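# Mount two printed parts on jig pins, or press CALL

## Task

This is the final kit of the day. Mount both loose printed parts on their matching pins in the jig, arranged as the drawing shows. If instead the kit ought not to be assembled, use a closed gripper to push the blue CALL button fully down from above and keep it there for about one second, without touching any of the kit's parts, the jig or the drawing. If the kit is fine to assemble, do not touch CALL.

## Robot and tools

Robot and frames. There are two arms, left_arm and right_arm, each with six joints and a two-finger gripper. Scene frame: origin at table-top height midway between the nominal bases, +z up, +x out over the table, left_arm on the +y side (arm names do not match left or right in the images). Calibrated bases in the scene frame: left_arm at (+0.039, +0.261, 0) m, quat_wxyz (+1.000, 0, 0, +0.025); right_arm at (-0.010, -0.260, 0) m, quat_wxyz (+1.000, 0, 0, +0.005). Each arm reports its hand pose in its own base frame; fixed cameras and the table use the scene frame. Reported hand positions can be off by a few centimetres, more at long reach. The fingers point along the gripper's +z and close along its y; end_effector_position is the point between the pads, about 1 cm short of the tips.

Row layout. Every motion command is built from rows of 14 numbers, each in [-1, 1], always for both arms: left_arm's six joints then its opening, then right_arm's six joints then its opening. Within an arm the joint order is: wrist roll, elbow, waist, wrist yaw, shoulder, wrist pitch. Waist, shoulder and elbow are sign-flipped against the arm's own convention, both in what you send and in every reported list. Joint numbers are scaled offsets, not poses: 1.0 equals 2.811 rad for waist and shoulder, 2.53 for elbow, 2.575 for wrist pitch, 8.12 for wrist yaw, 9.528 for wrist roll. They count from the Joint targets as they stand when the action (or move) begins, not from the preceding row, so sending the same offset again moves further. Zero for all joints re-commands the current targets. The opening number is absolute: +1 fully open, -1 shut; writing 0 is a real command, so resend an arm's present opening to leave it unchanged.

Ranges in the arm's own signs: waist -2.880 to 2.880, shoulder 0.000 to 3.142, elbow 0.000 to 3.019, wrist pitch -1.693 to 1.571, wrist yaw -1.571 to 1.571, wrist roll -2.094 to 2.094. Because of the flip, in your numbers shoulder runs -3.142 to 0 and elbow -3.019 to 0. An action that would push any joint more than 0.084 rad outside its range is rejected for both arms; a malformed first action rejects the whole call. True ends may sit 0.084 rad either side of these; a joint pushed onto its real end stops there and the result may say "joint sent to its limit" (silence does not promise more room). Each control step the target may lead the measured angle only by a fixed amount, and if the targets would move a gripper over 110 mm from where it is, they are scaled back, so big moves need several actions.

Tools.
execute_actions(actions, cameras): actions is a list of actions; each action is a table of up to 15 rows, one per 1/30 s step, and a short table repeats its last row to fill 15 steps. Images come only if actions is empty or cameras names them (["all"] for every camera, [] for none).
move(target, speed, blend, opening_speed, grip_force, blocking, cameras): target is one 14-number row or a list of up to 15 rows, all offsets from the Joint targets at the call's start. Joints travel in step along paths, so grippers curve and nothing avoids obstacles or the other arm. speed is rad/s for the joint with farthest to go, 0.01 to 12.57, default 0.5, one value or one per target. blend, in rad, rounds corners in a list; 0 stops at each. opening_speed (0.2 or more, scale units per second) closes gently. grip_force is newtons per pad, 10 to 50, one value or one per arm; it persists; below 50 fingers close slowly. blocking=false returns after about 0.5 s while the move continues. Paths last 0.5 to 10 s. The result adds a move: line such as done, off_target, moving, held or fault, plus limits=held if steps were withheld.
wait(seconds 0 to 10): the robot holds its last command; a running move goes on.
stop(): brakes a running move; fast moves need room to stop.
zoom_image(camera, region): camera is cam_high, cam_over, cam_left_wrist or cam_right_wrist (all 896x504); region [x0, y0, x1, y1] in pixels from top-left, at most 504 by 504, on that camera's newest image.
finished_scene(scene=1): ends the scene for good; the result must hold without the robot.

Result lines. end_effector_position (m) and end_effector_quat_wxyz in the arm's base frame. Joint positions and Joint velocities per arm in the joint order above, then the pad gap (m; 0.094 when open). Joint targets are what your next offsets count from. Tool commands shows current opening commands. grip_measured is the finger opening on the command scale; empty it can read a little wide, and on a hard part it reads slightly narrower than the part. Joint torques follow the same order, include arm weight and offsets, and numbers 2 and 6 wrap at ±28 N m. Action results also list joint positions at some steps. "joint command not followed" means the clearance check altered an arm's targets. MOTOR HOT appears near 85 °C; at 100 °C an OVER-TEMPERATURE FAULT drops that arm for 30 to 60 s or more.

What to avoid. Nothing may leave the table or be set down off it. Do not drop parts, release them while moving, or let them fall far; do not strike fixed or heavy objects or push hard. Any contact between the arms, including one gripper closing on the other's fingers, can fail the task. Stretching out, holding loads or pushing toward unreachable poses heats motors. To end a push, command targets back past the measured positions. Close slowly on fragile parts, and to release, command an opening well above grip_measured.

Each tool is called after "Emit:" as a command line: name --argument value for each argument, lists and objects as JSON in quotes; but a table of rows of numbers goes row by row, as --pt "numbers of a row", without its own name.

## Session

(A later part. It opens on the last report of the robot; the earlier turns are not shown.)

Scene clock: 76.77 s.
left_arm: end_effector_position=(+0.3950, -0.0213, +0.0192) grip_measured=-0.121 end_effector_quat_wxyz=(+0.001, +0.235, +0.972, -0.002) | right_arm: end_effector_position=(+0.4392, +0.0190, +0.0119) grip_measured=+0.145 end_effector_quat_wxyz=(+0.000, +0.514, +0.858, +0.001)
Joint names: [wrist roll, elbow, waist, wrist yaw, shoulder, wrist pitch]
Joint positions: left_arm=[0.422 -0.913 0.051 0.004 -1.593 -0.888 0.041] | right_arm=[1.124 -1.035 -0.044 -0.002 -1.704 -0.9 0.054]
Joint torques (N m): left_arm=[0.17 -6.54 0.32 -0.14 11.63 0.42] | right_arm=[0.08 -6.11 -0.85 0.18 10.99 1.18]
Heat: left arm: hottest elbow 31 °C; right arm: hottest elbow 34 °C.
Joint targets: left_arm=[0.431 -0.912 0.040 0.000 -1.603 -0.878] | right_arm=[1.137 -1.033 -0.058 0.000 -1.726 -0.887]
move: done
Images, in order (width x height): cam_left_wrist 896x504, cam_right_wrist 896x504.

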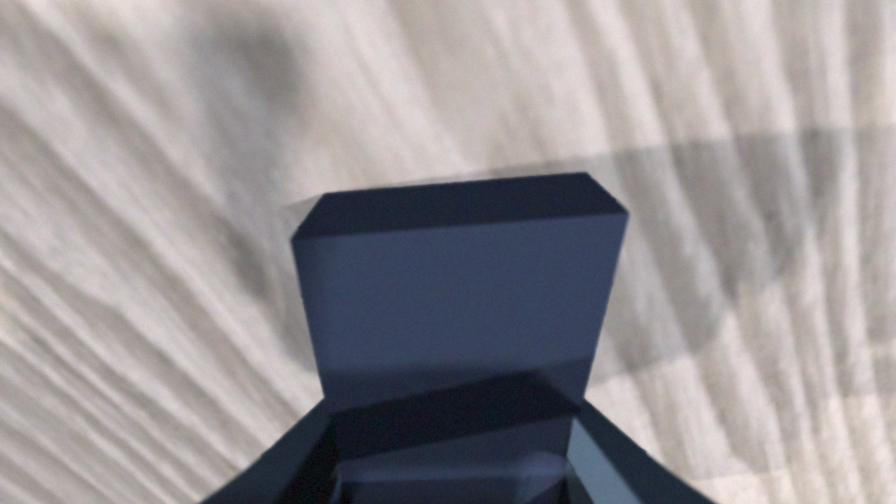

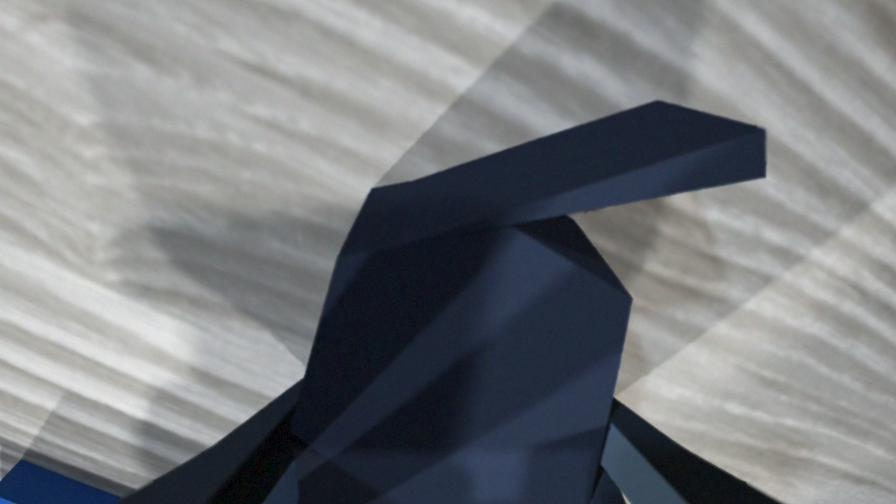

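Emit:
move --pt "0 -0.0553 0 0 0.0523 -0.1115 -0.2 0 -0.0436 0 0 0.0455 -0.0909 0.1" --pt "0 -0.0553 0 0 0.0523 -0.1115 -0.2 0.1002 -0.2008 -0.1608 0 -0.0181 -0.1755 0.1" --speed '[0.3, 0.6]' --blend '[0.03, 0]' --cameras '["all"]'

Scene clock: 84.20 s.
left_arm: end_effector_position=(+0.3754, -0.0202, +0.0892) grip_measured=-0.123 end_effector_quat_wxyz=(-0.034, +0.234, +0.972, -0.008) | right_arm: end_effector_position=(+0.4556, +0.2522, +0.1409) grip_measured=+0.145 end_effector_quat_wxyz=(-0.004, +0.703, +0.711, -0.011)
Joint names: [wrist roll, elbow, waist, wrist yaw, shoulder, wrist pitch]
Joint positions: left_arm=[0.422 -0.996 0.051 0.003 -1.479 -1.157 0.041] | right_arm=[2.065 -1.488 -0.506 -0.001 -1.757 -1.327 0.054]
Joint torques (N m): left_arm=[0.18 -12.23 0.21 -0.11 13.51 -0.39] | right_arm=[0.07 -11.37 0.03 0.16 13.92 0.12]
Heat: left arm: hottest elbow 31 °C; right arm: hottest elbow 35 °C.
Joint targets: left_arm=[0.431 -1.052 0.040 0.000 -1.456 -1.165] | right_arm=[2.080 -1.541 -0.510 0.000 -1.777 -1.338]
joint sent to its limit (right arm) — the wrist roll, upper limit.
move: off_target (left_arm, right_arm); left_arm: the elbow is farthest, 0.055 rad from its target; right_arm: the elbow is farthest, 0.053 rad from its target

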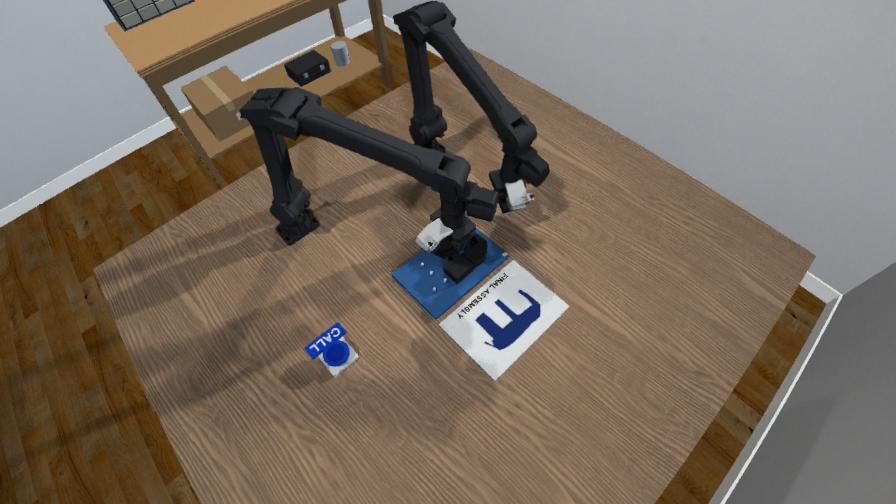

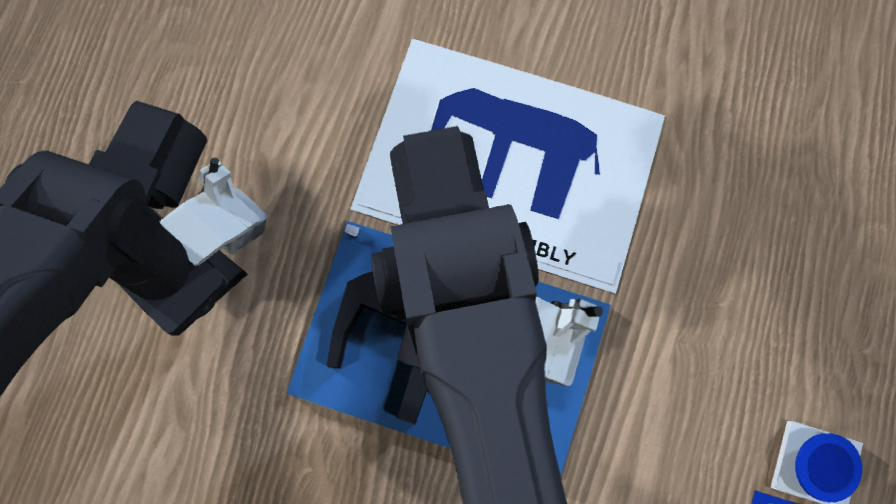

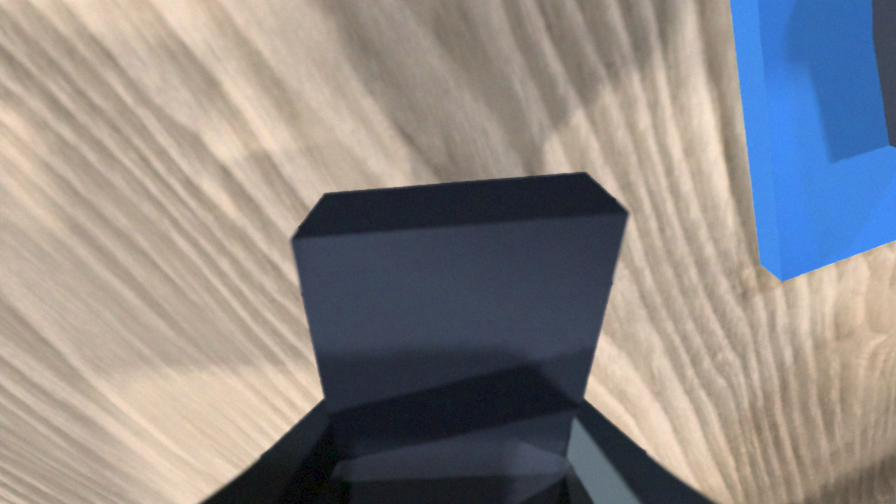

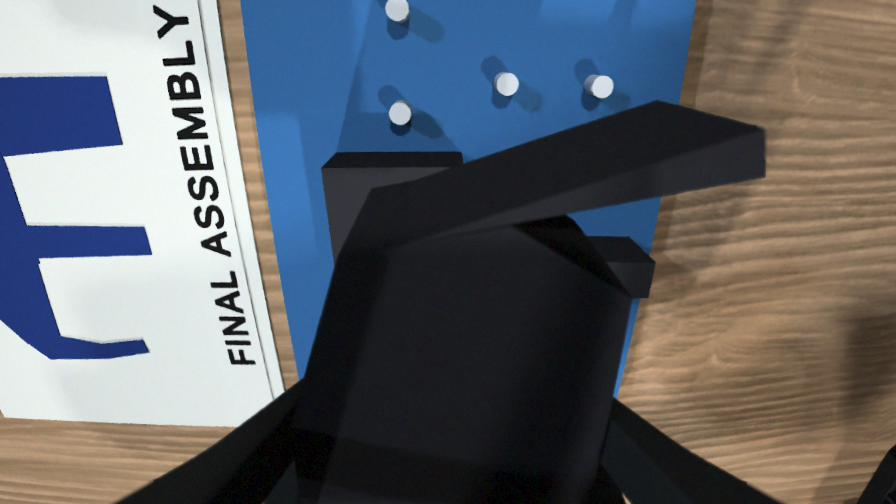

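Emit:
zoom_image --camera "cam_right_wrist" --region '[220, 0, 720, 300]'

Emit:
zoom_image --camera "cam_right_wrist" --region '[360, 0, 640, 160]'

Scaled by 1.008 from the camera's 896x504 image, which has a finer 1280x720 frame.

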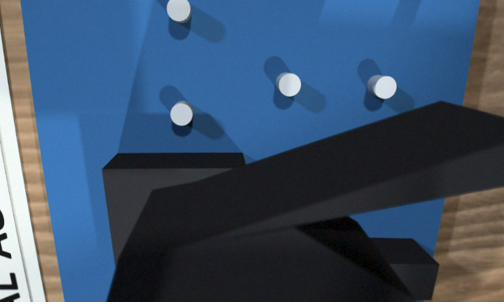

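Scaled by 1.800 from the camera's 896x504 image, which has a finer 1280x720 frame.

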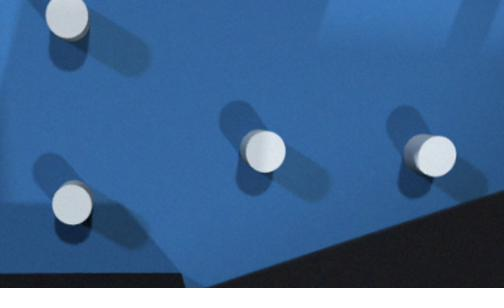

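Emit:
zoom_image --camera "cam_right_wrist" --region '[280, 150, 480, 300]'

Emit:
zoom_image --camera "cam_right_wrist" --region '[480, 180, 680, 330]'

Emit:
zoom_image --camera "cam_right_wrist" --region '[250, 354, 450, 504]'

Emit:
zoom_image --camera "cam_right_wrist" --region '[480, 354, 680, 504]'

Scaled by 2.520 from the camera's 896x504 image, which has a finer 1280x720 frame.

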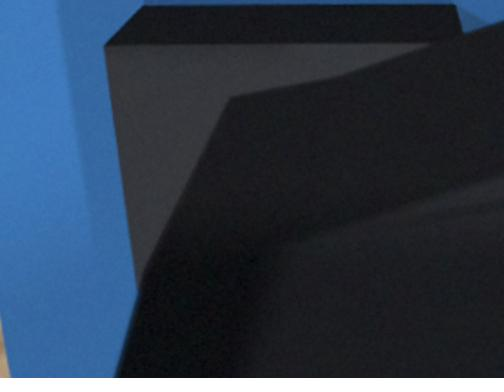

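Scaled by 2.520 from the camera's 896x504 image, which has a finer 1280x720 frame.

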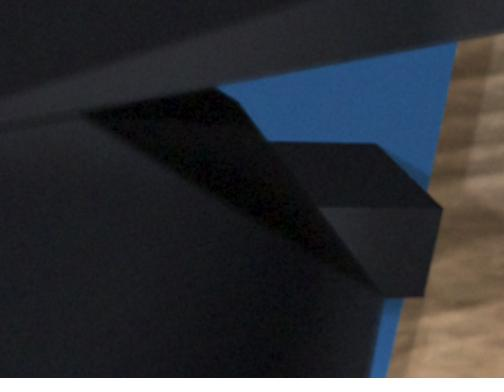

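Scaled by 2.520 from the camera's 896x504 image, which has a finer 1280x720 frame.

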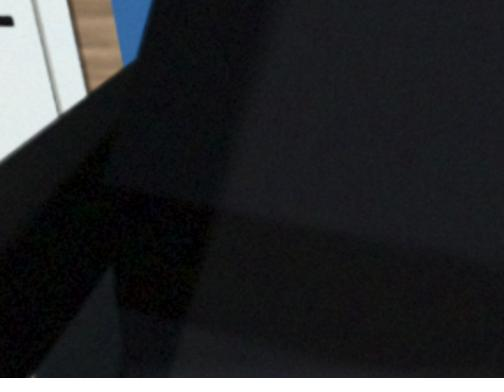

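Scaled by 2.520 from the camera's 896x504 image, which has a finer 1280x720 frame.

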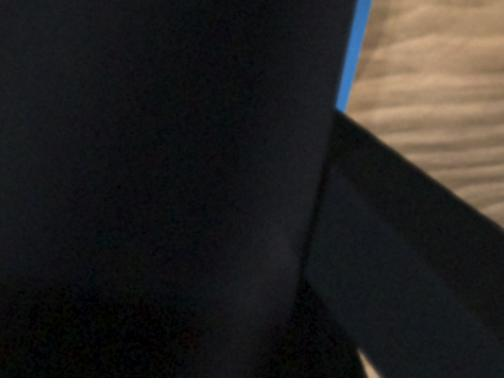

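Emit:
move --pt "0 0 0 0 0 0 -0.2 -0.0104 0.0640 0.0430 0 -0.0007 0.0633 0.1" --pt "0 0 0 0 0 0 -0.2 -0.0104 0.0852 0.0430 0 -0.0164 0.1010 0.1" --speed '[0.3, 0.2]' --blend '[0.02, 0]' --cameras '["all"]'

Scene clock: 115.83 s.
left_arm: end_effector_position=(+0.3754, -0.0202, +0.0892) grip_measured=-0.123 end_effector_quat_wxyz=(-0.034, +0.234, +0.972, -0.008) | right_arm: end_effector_position=(+0.4744, +0.1959, +0.0563) grip_measured=+0.145 end_effector_quat_wxyz=(-0.001, +0.718, +0.696, -0.003)
Joint names: [wrist roll, elbow, waist, wrist yaw, shoulder, wrist pitch]
Joint positions: left_arm=[0.422 -0.996 0.051 0.003 -1.479 -1.157 0.041] | right_arm=[1.995 -1.323 -0.392 -0.001 -1.808 -1.091 0.054]
Joint torques (N m): left_arm=[0.17 -12.38 0.44 -0.15 14.04 -0.38] | right_arm=[-0.25 -7.23 0.38 0.13 14.51 1.17]
Motor temperatures (°C): left_arm=[26 36 24 25 26 23 26] | right_arm=[24 44 23 22 31 24 28]
Heat: left arm: hottest elbow 36 °C; right arm: hottest elbow 44 °C.
Joint targets: left_arm=[0.431 -1.052 0.040 0.000 -1.456 -1.165] | right_arm=[1.981 -1.325 -0.389 0.000 -1.823 -1.078]
move: off_target (left_arm); left_arm: the elbow is farthest, 0.056 rad from its target

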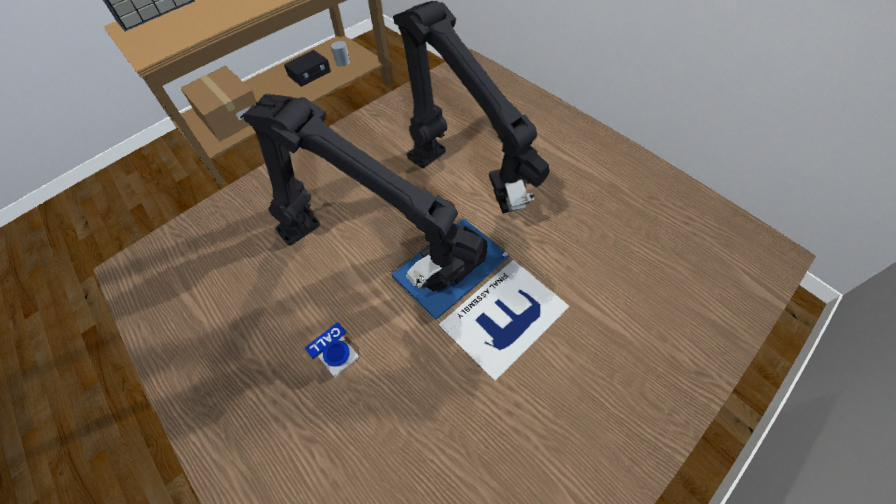

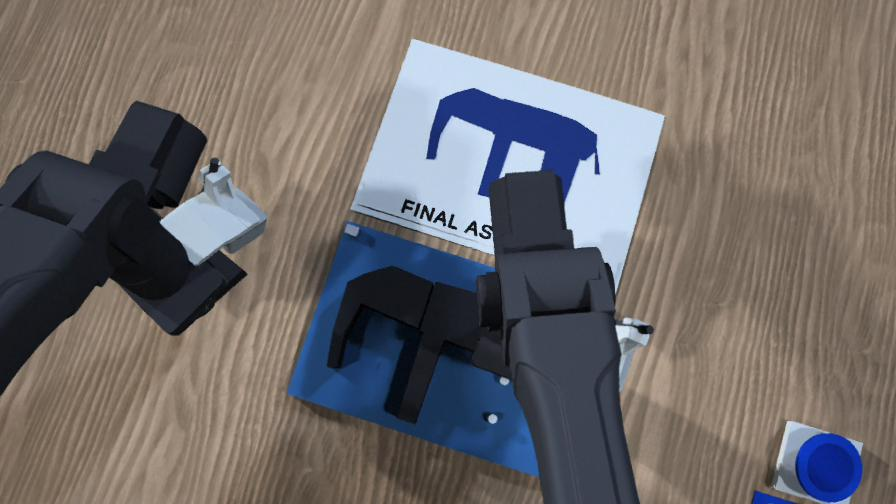

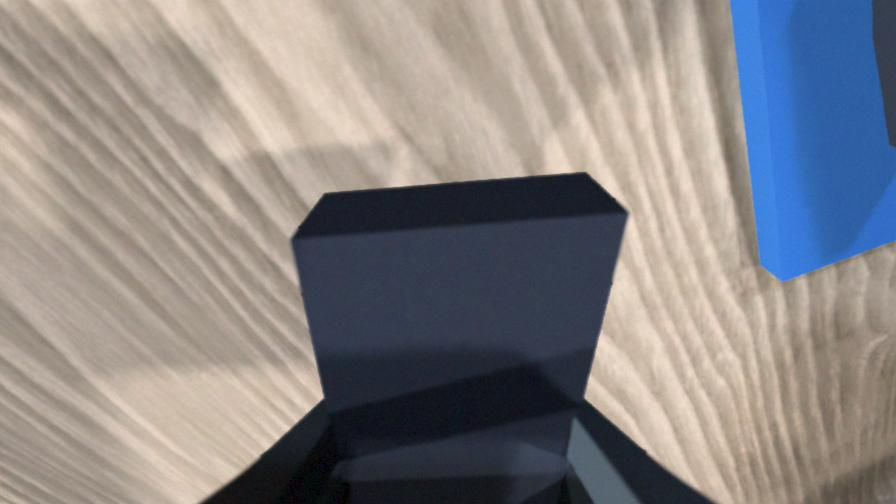

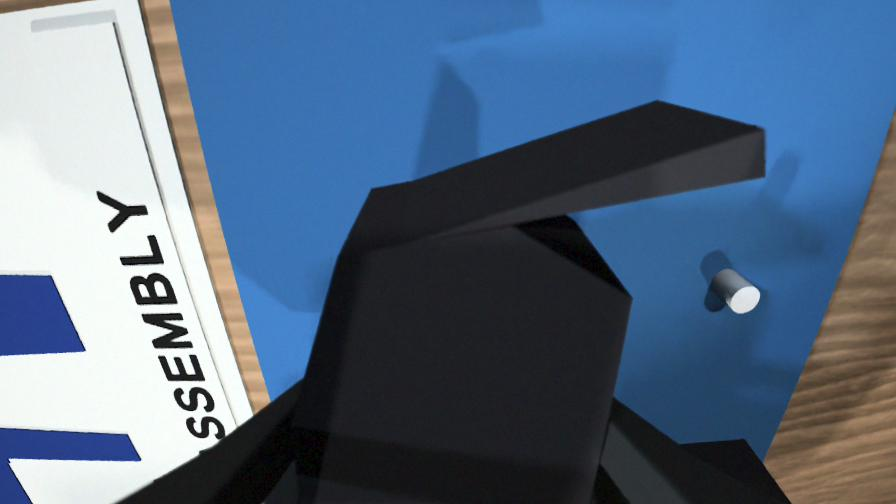

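Emit:
zoom_image --camera "cam_right_wrist" --region '[640, 200, 840, 350]'

Emit:
zoom_image --camera "cam_over" --region '[400, 240, 660, 440]'

Scaled by 2.520 from the camera's 896x504 image, which has a finer 1280x720 frame.

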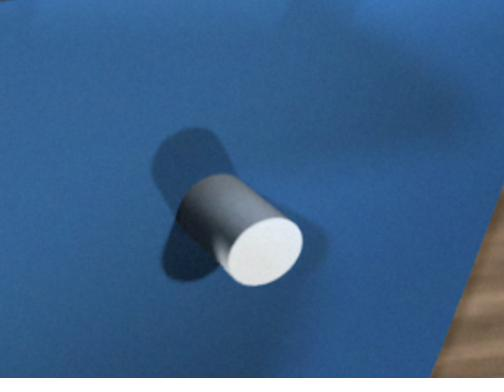

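Scaled by 1.938 from the camera's 896x504 image, which has a finer 1280x720 frame.

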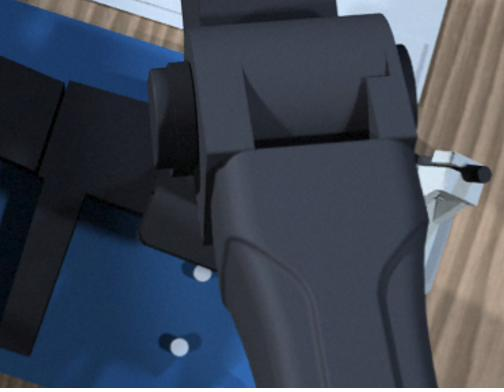

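Emit:
move --target '[0, 0, 0, 0, 0, 0, -0.2, -0.0026, 0.0018, -0.0062, 0, -0.0018, 0.0054, 0.1]' --speed 0.1 --cameras '["cam_right_wrist"]'

Scene clock: 123.43 s.
left_arm: end_effector_position=(+0.3754, -0.0202, +0.0892) grip_measured=-0.123 end_effector_quat_wxyz=(-0.034, +0.234, +0.972, -0.008) | right_arm: end_effector_position=(+0.4775, +0.1974, +0.0563) grip_measured=+0.145 end_effector_quat_wxyz=(+0.001, +0.710, +0.704, +0.004)
Joint names: [wrist roll, elbow, waist, wrist yaw, shoulder, wrist pitch]
Joint positions: left_arm=[0.422 -0.996 0.051 0.003 -1.479 -1.157 0.041] | right_arm=[1.971 -1.323 -0.393 -0.001 -1.808 -1.077 0.054]
Joint torques (N m): left_arm=[0.17 -12.37 0.91 -0.14 13.92 -0.4] | right_arm=[-0.24 -6.9 -1.03 0.14 14.21 1.17]
Heat: left arm: hottest elbow 37 °C; right arm: hottest elbow 41 °C.
Joint targets: left_arm=[0.431 -1.052 0.040 0.000 -1.456 -1.165] | right_arm=[1.956 -1.321 -0.407 0.000 -1.828 -1.064]
move: off_target (left_arm); left_arm: the elbow is farthest, 0.056 rad from its target
Images, in order (width x height): cam_right_wrist 896x504.

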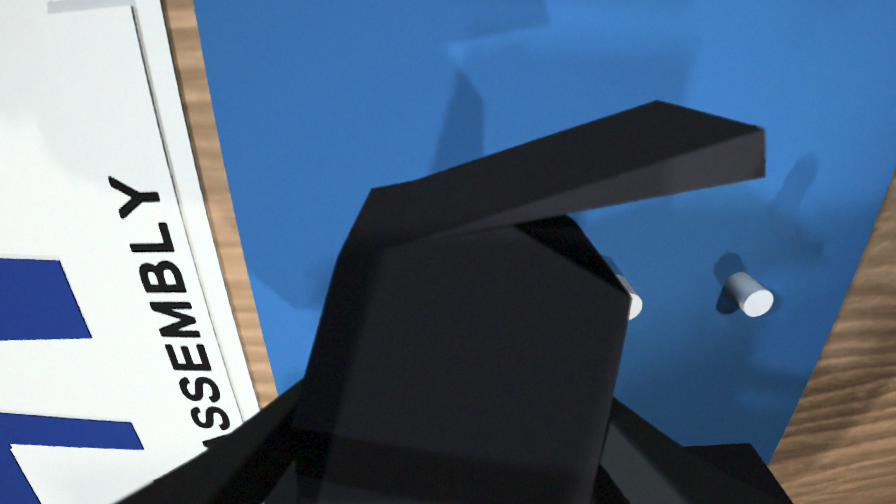

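Emit:
move --target '[0,0,0,0,0,0,-0.2, 0,0.002,-0.0039,0,0.0004,-0.0008,0.1]' --speed 0.3 --cameras '["cam_right_wrist","cam_over"]'

Scene clock: 130.83 s.
left_arm: end_effector_position=(+0.3754, -0.0202, +0.0892) grip_measured=-0.123 end_effector_quat_wxyz=(-0.034, +0.234, +0.972, -0.008) | right_arm: end_effector_position=(+0.4725, +0.2013, +0.0539) grip_measured=+0.145 end_effector_quat_wxyz=(+0.000, +0.706, +0.709, +0.000)
Joint names: [wrist roll, elbow, waist, wrist yaw, shoulder, wrist pitch]
Joint positions: left_arm=[0.422 -0.996 0.051 0.003 -1.479 -1.157 0.041] | right_arm=[1.97 -1.315 -0.403 -0.001 -1.808 -1.077 0.054]
Joint torques (N m): left_arm=[0.18 -12.23 0.62 -0.13 13.39 -0.35] | right_arm=[-0.24 -6.97 -0.91 0.14 14.15 1.07]
Motor temperatures (°C): left_arm=[26 37 24 25 26 23 26] | right_arm=[24 39 23 22 31 24 28]
Heat: left arm: hottest elbow 37 °C; right arm: hottest elbow 39 °C.
Joint targets: left_arm=[0.431 -1.052 0.040 0.000 -1.456 -1.165] | right_arm=[1.956 -1.315 -0.417 0.000 -1.827 -1.067]
move: off_target (left_arm); left_arm: the elbow is farthest, 0.056 rad from its target
Images, in order (width x height): cam_over 896x504, cam_right_wrist 896x504.

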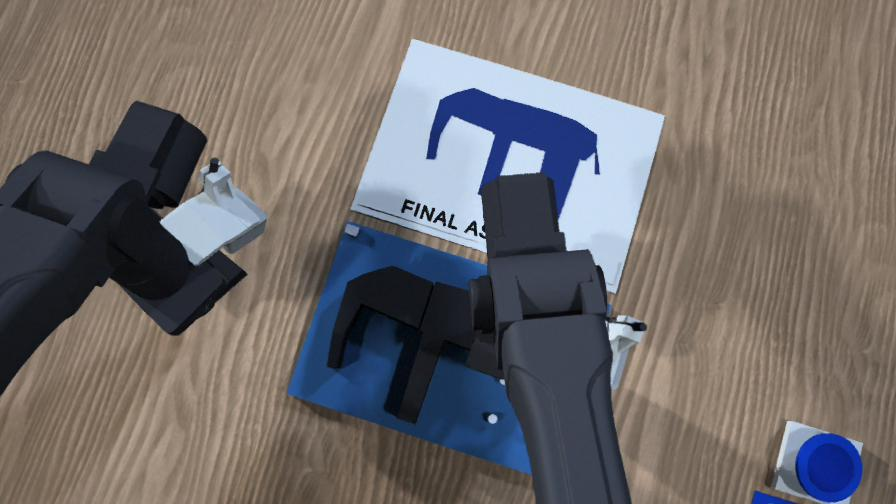

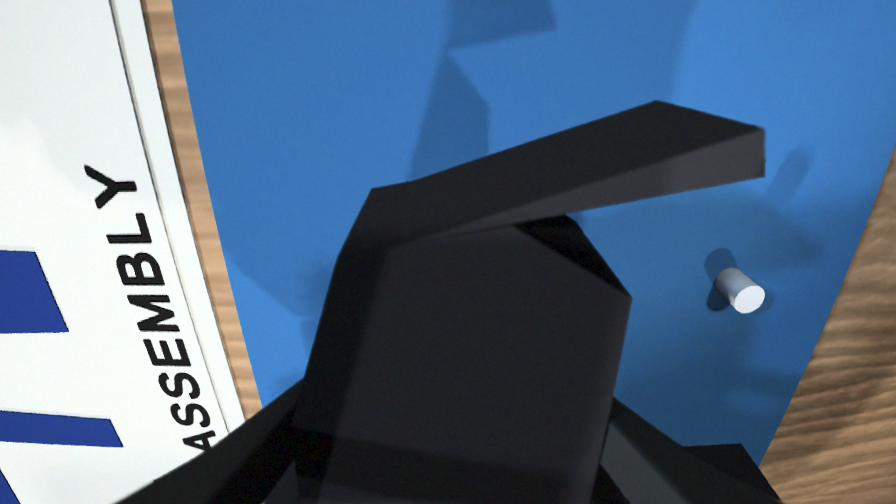

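Emit:
execute_actions --actions '[]' --cameras '["cam_high","cam_left_wrist","cam_right_wrist"]'

Emit:
zoom_image --camera "cam_right_wrist" --region '[280, 80, 784, 363]'

Emit:
zoom_image --camera "cam_left_wrist" --region '[560, 60, 896, 249]'

Scene clock: 131.87 s.
left_arm: end_effector_position=(+0.3754, -0.0202, +0.0892) grip_measured=-0.123 end_effector_quat_wxyz=(-0.034, +0.234, +0.972, -0.008) | right_arm: end_effector_position=(+0.4725, +0.2013, +0.0539) grip_measured=+0.145 end_effector_quat_wxyz=(+0.000, +0.706, +0.709, +0.000)
Joint names: [wrist roll, elbow, waist, wrist yaw, shoulder, wrist pitch]
Joint positions: left_arm=[0.422 -0.996 0.051 0.003 -1.479 -1.157 0.041] | right_arm=[1.97 -1.315 -0.403 -0.001 -1.808 -1.077 0.054]
Joint velocities: within noise
Joint torques (N m): left_arm=[0.2 -12.4 0.5 -0.14 13.63 -0.43] | right_arm=[-0.25 -6.99 -0.97 0.14 14.1 1.09]
Motor temperatures (°C): left_arm=[26 38 24 25 26 23 26] | right_arm=[24 39 23 22 31 24 28]
Heat: left arm: hottest elbow 38 °C; right arm: hottest elbow 39 °C.
Joint targets: left_arm=[0.431 -1.052 0.040 0.000 -1.456 -1.165] | right_arm=[1.956 -1.315 -0.417 0.000 -1.827 -1.067]
Tool commands: left_gripper/opening=-0.2 right_gripper/opening=+0.1
Images, in order (width x height): cam_high 896x504, cam_left_wrist 896x504, cam_right_wrist 896x504.

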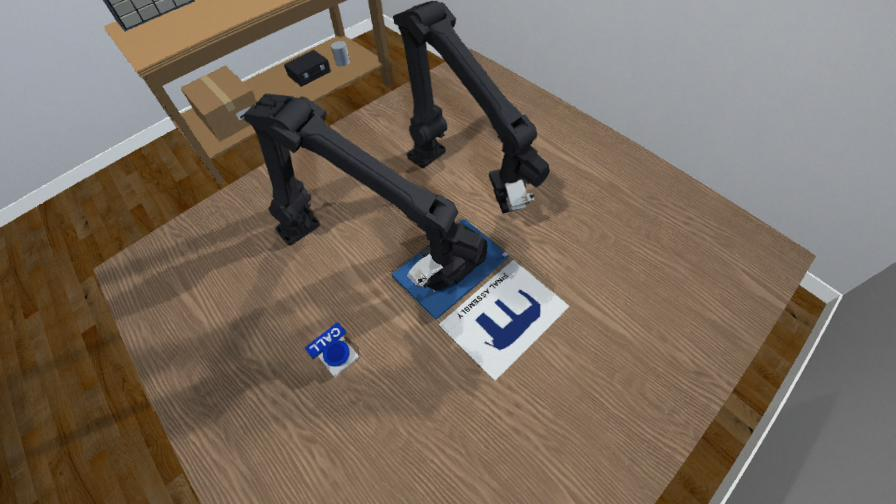

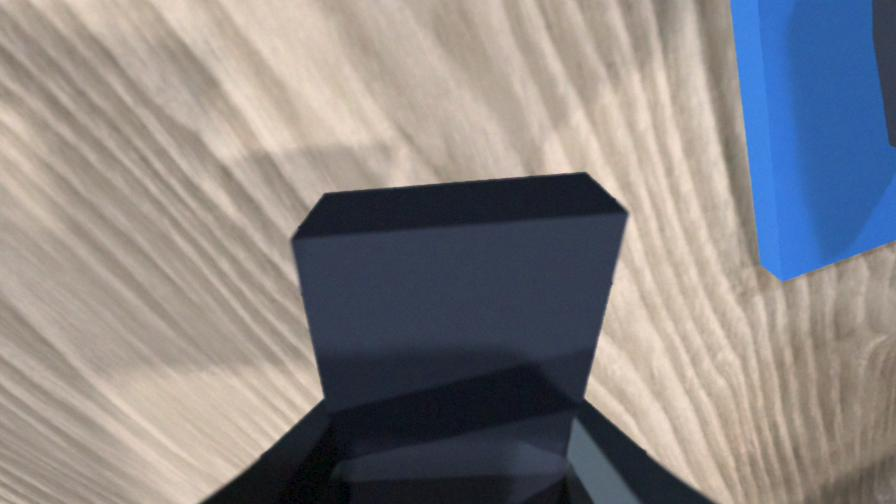

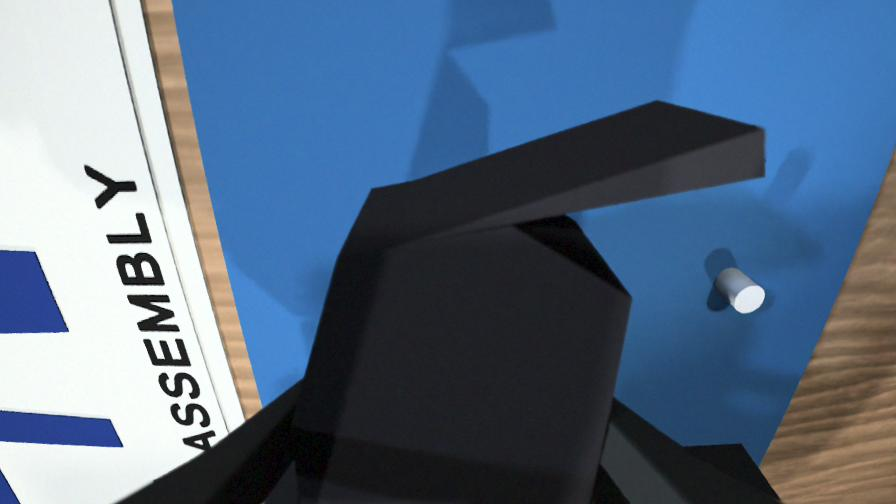

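Scaled by 1.000.

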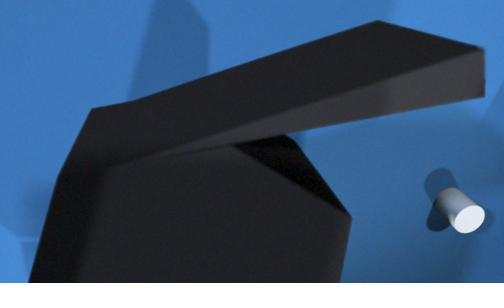

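Scaled by 1.500 from the camera's 896x504 image, which has a finer 1280x720 frame.

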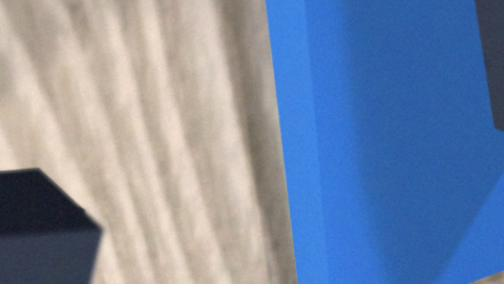

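Emit:
zoom_image --camera "cam_right_wrist" --region '[100, 0, 350, 504]'

Emit:
zoom_image --camera "cam_right_wrist" --region '[646, 60, 896, 504]'

Scaled by 1.000.

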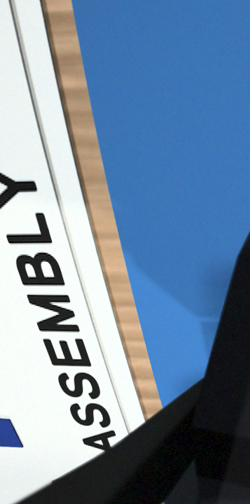

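Scaled by 1.135 from the camera's 896x504 image, which has a finer 1280x720 frame.

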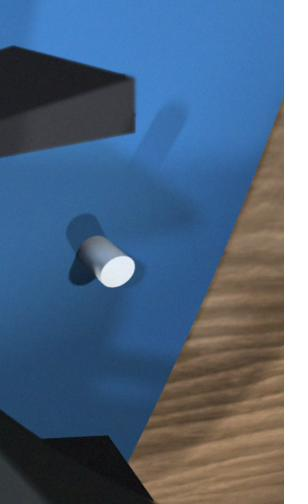

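Emit:
move --target '[0,0,0,0,0,0,-0.2, 0,0.0043,-0.0005,0,-0.0046,0.0091,0.1]' --speed 0.05 --cameras '["cam_right_wrist"]'

Scene clock: 138.87 s.
left_arm: end_effector_position=(+0.3754, -0.0202, +0.0892) grip_measured=-0.123 end_effector_quat_wxyz=(-0.034, +0.234, +0.972, -0.008) | right_arm: end_effector_position=(+0.4743, +0.2023, +0.0534) grip_measured=+0.145 end_effector_quat_wxyz=(+0.001, +0.705, +0.710, +0.005)
Joint names: [wrist roll, elbow, waist, wrist yaw, shoulder, wrist pitch]
Joint positions: left_arm=[0.422 -0.996 0.051 0.003 -1.479 -1.157 0.041] | right_arm=[1.967 -1.314 -0.404 -0.001 -1.808 -1.066 0.054]
Joint torques (N m): left_arm=[0.16 -12.26 0.5 -0.13 14.1 -0.39] | right_arm=[-0.17 -6.32 -1.08 0.15 12.98 1.69]
Heat: left arm: hottest elbow 38 °C; right arm: hottest elbow 39 °C.
Joint targets: left_arm=[0.431 -1.052 0.040 0.000 -1.456 -1.165] | right_arm=[1.956 -1.304 -0.419 -0.001 -1.840 -1.043]
move: off_target (left_arm); left_arm: the elbow is farthest, 0.056 rad from its target
Images, in order (width x height): cam_right_wrist 896x504.

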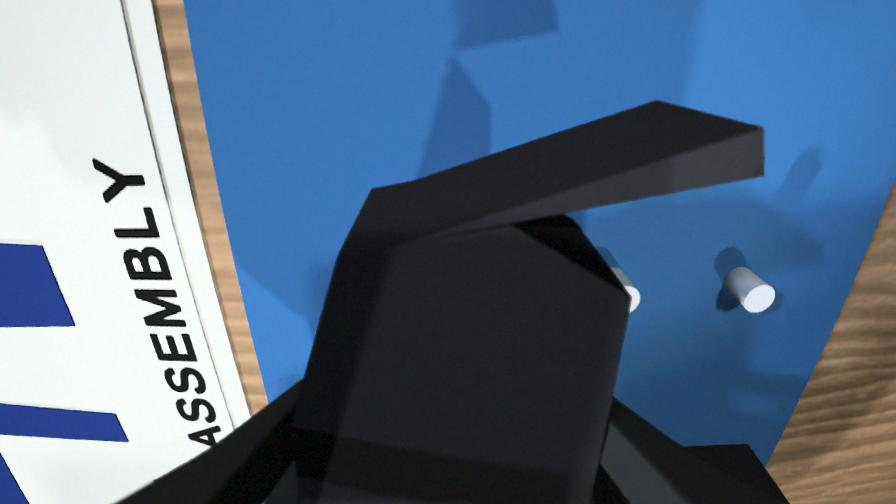

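Emit:
move --target '[0,0,0,0,0,0,-0.2, 0,0.0055,0,0,-0.006,0.0117,0.1]' --speed 0.06 --cameras '["cam_right_wrist"]'

Scene clock: 140.83 s.
left_arm: end_effector_position=(+0.3754, -0.0202, +0.0892) grip_measured=-0.123 end_effector_quat_wxyz=(-0.034, +0.234, +0.972, -0.008) | right_arm: end_effector_position=(+0.4774, +0.2040, +0.0528) grip_measured=+0.145 end_effector_quat_wxyz=(+0.004, +0.703, +0.711, +0.013)
Joint names: [wrist roll, elbow, waist, wrist yaw, shoulder, wrist pitch]
Joint positions: left_arm=[0.422 -0.996 0.051 0.003 -1.479 -1.157 0.041] | right_arm=[1.963 -1.312 -0.404 -0.003 -1.808 -1.048 0.054]
Joint torques (N m): left_arm=[0.19 -12.4 0.97 -0.15 13.68 -0.42] | right_arm=[-0.13 -5.55 -0.97 0.23 11.4 2.26]
Heat: left arm: hottest elbow 38 °C; right arm: hottest elbow 38 °C.
Joint targets: left_arm=[0.431 -1.052 0.040 0.000 -1.456 -1.165] | right_arm=[1.956 -1.291 -0.419 -0.001 -1.857 -1.013]
move: off_target (left_arm, right_arm); left_arm: the elbow is farthest, 0.056 rad from its target; right_arm: the shoulder is farthest, 0.049 rad from its target
Images, in order (width x height): cam_right_wrist 896x504.

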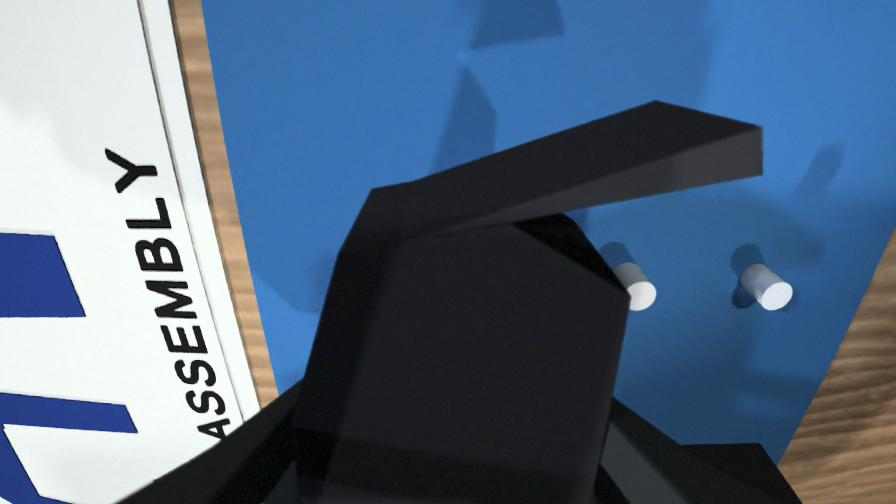

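Emit:
execute_actions --actions '[]' --cameras '["cam_over","cam_high","cam_left_wrist"]'

Emit:
zoom_image --camera "cam_over" --region '[400, 240, 680, 440]'

Emit:
zoom_image --camera "cam_high" --region '[380, 200, 540, 330]'

Emit:
zoom_image --camera "cam_left_wrist" --region '[700, 0, 896, 200]'

Scene clock: 142.57 s.
left_arm: end_effector_position=(+0.3754, -0.0202, +0.0892) grip_measured=-0.123 end_effector_quat_wxyz=(-0.034, +0.234, +0.972, -0.008) | right_arm: end_effector_position=(+0.4774, +0.2040, +0.0528) grip_measured=+0.145 end_effector_quat_wxyz=(+0.004, +0.703, +0.711, +0.013)
Joint names: [wrist roll, elbow, waist, wrist yaw, shoulder, wrist pitch]
Joint positions: left_arm=[0.422 -0.996 0.051 0.003 -1.479 -1.157 0.041] | right_arm=[1.963 -1.312 -0.404 -0.003 -1.808 -1.048 0.054]
Joint velocities: within noise
Joint torques (N m): left_arm=[0.18 -12.33 1.14 -0.16 13.22 -0.42] | right_arm=[-0.15 -5.49 -0.97 0.22 11.46 2.1]
Motor temperatures (°C): left_arm=[26 38 24 25 26 23 26] | right_arm=[24 38 23 22 31 24 29]
Heat: left arm: hottest elbow 38 °C; right arm: hottest elbow 38 °C.
Joint targets: left_arm=[0.431 -1.052 0.040 0.000 -1.456 -1.165] | right_arm=[1.956 -1.291 -0.419 0.000 -1.857 -1.013]
Tool commands: left_gripper/opening=-0.2 right_gripper/opening=+0.1
Images, in order (width x height): cam_high 896x504, cam_over 896x504, cam_left_wrist 896x504.

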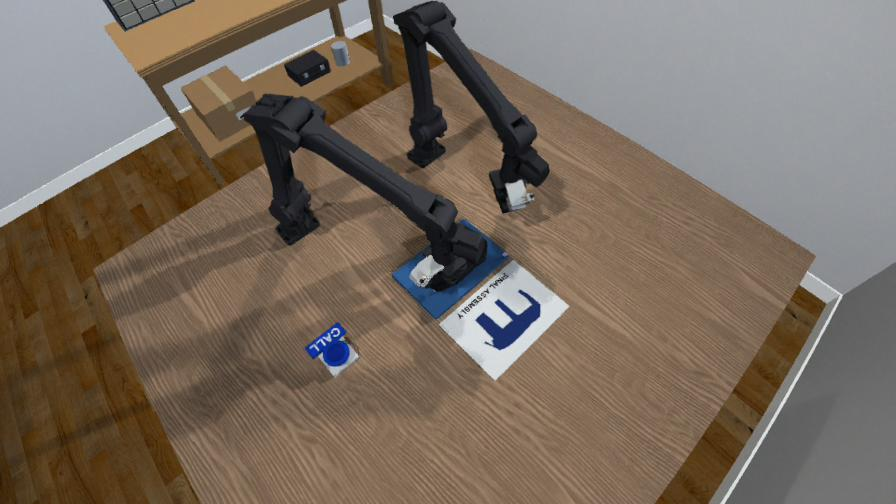

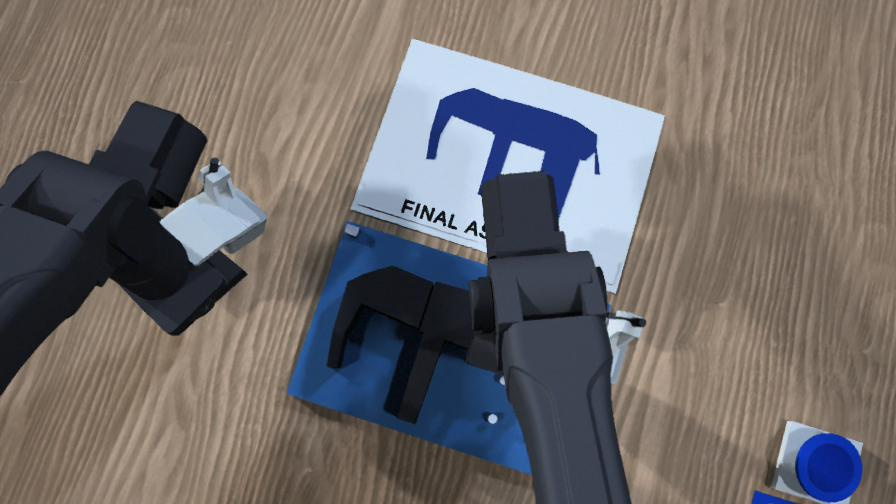

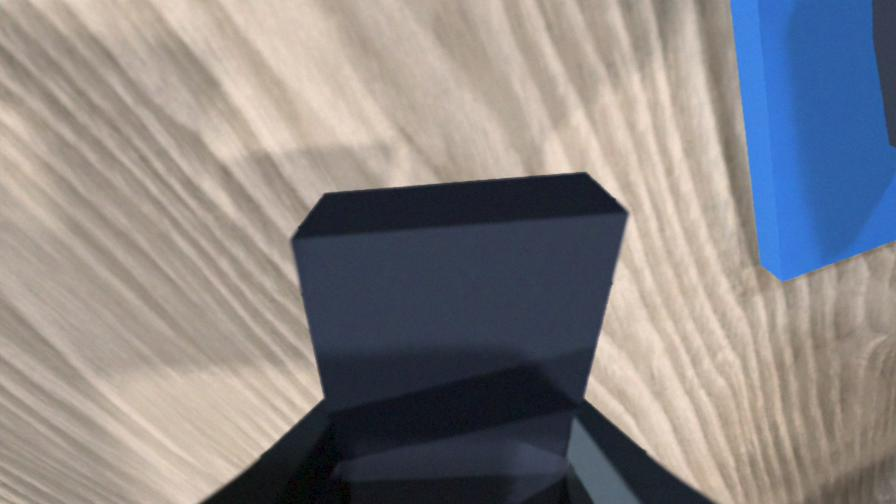

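Scaled by 1.800 from the camera's 896x504 image, which has a finer 1280x720 frame.

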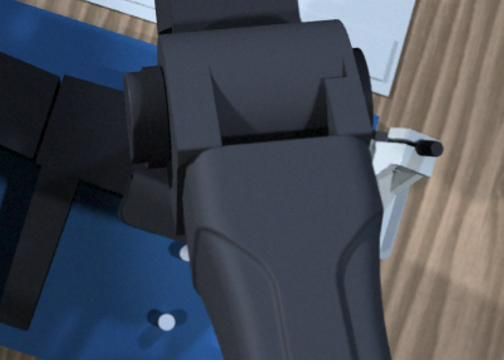

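Scaled by 3.150 from the camera's 896x504 image, which has a finer 1280x720 frame.

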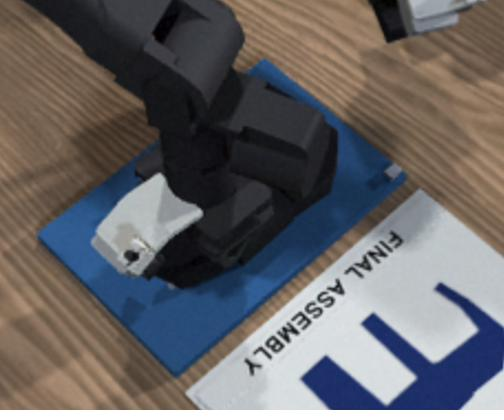

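Scaled by 2.520 from the camera's 896x504 image, which has a finer 1280x720 frame.

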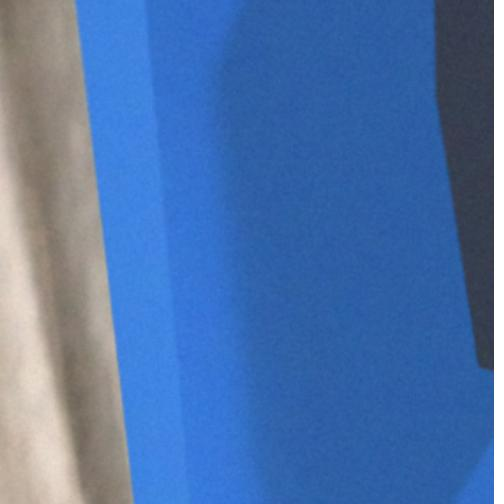

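Emit:
move --target '[0,0,0,0,0,0,-0.2, 0,-0.009,0.0125,0,0.0121,-0.021,0.1]' --speed 0.1 --cameras '["cam_right_wrist"]'

Scene clock: 145.60 s.
left_arm: end_effector_position=(+0.3754, -0.0202, +0.0892) grip_measured=-0.123 end_effector_quat_wxyz=(-0.034, +0.234, +0.972, -0.008) | right_arm: end_effector_position=(+0.4780, +0.2020, +0.0532) grip_measured=+0.145 end_effector_quat_wxyz=(+0.003, +0.705, +0.710, +0.012)
Joint names: [wrist roll, elbow, waist, wrist yaw, shoulder, wrist pitch]
Joint positions: left_arm=[0.422 -0.996 0.051 0.003 -1.479 -1.157 0.041] | right_arm=[1.963 -1.312 -0.4 -0.003 -1.807 -1.05 0.054]
Joint torques (N m): left_arm=[0.17 -12.4 1.26 -0.17 13.68 -0.27] | right_arm=[-0.16 -7.09 1.49 0.24 14.56 0.03]
Heat: left arm: hottest elbow 39 °C; right arm: hottest elbow 37 °C.
Joint targets: left_arm=[0.431 -1.052 0.040 0.000 -1.456 -1.165] | right_arm=[1.956 -1.314 -0.384 0.000 -1.823 -1.067]
move: off_target (left_arm); left_arm: the elbow is farthest, 0.056 rad from its target
Images, in order (width x height): cam_right_wrist 896x504.

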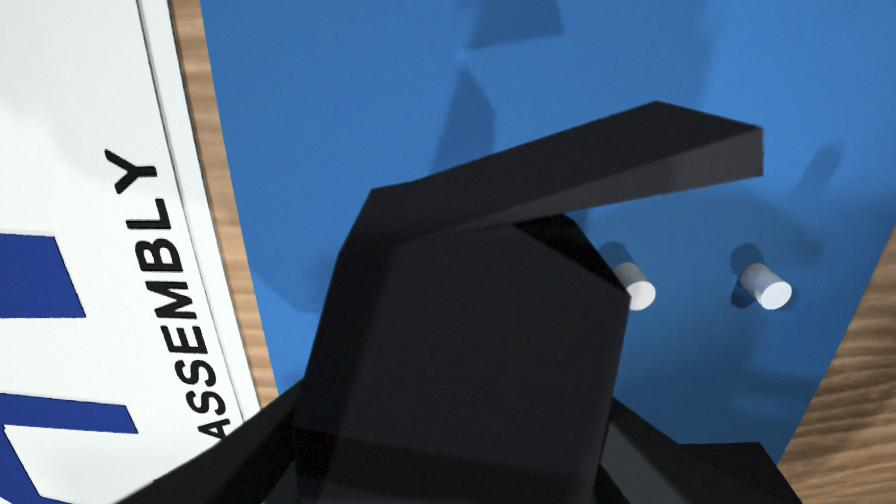

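Emit:
move --pt "0 0 0 0 0 0 -0.2 0 -0.01225 0.0032 0 0.0135 -0.0225 0.1" --pt "0 0 0 0 0 0 -0.2 0 0.004 -0.0096 0 -0.0043 0.0074 0.1" --speed 0.1 --blend '[0.005,0]' --cameras '["cam_right_wrist"]'

Scene clock: 149.03 s.
left_arm: end_effector_position=(+0.3754, -0.0202, +0.0892) grip_measured=-0.123 end_effector_quat_wxyz=(-0.034, +0.234, +0.972, -0.008) | right_arm: end_effector_position=(+0.4714, +0.1975, +0.0449) grip_measured=+0.145 end_effector_quat_wxyz=(-0.002, +0.706, +0.709, -0.002)
Joint names: [wrist roll, elbow, waist, wrist yaw, shoulder, wrist pitch]
Joint positions: left_arm=[0.422 -0.996 0.051 0.003 -1.479 -1.157 0.041] | right_arm=[1.963 -1.302 -0.397 -0.002 -1.817 -1.061 0.054]
Joint torques (N m): left_arm=[0.19 -12.36 0.38 -0.13 13.86 -0.43] | right_arm=[-0.17 -6.98 -0.67 0.2 14.39 1.02]
Heat: left arm: hottest elbow 39 °C; right arm: hottest elbow 37 °C.
Joint targets: left_arm=[0.431 -1.052 0.040 0.000 -1.456 -1.165] | right_arm=[1.956 -1.303 -0.411 0.000 -1.835 -1.048]
move: off_target (left_arm); left_arm: the elbow is farthest, 0.056 rad from its target
Images, in order (width x height): cam_right_wrist 896x504.

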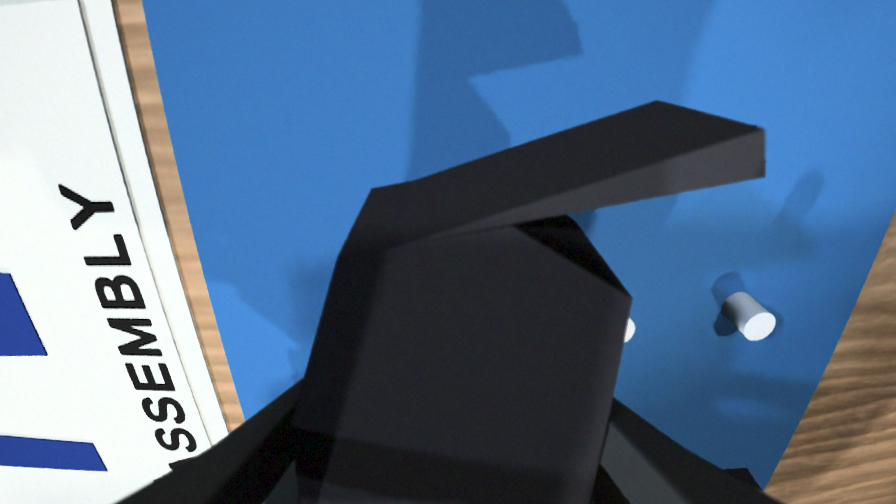

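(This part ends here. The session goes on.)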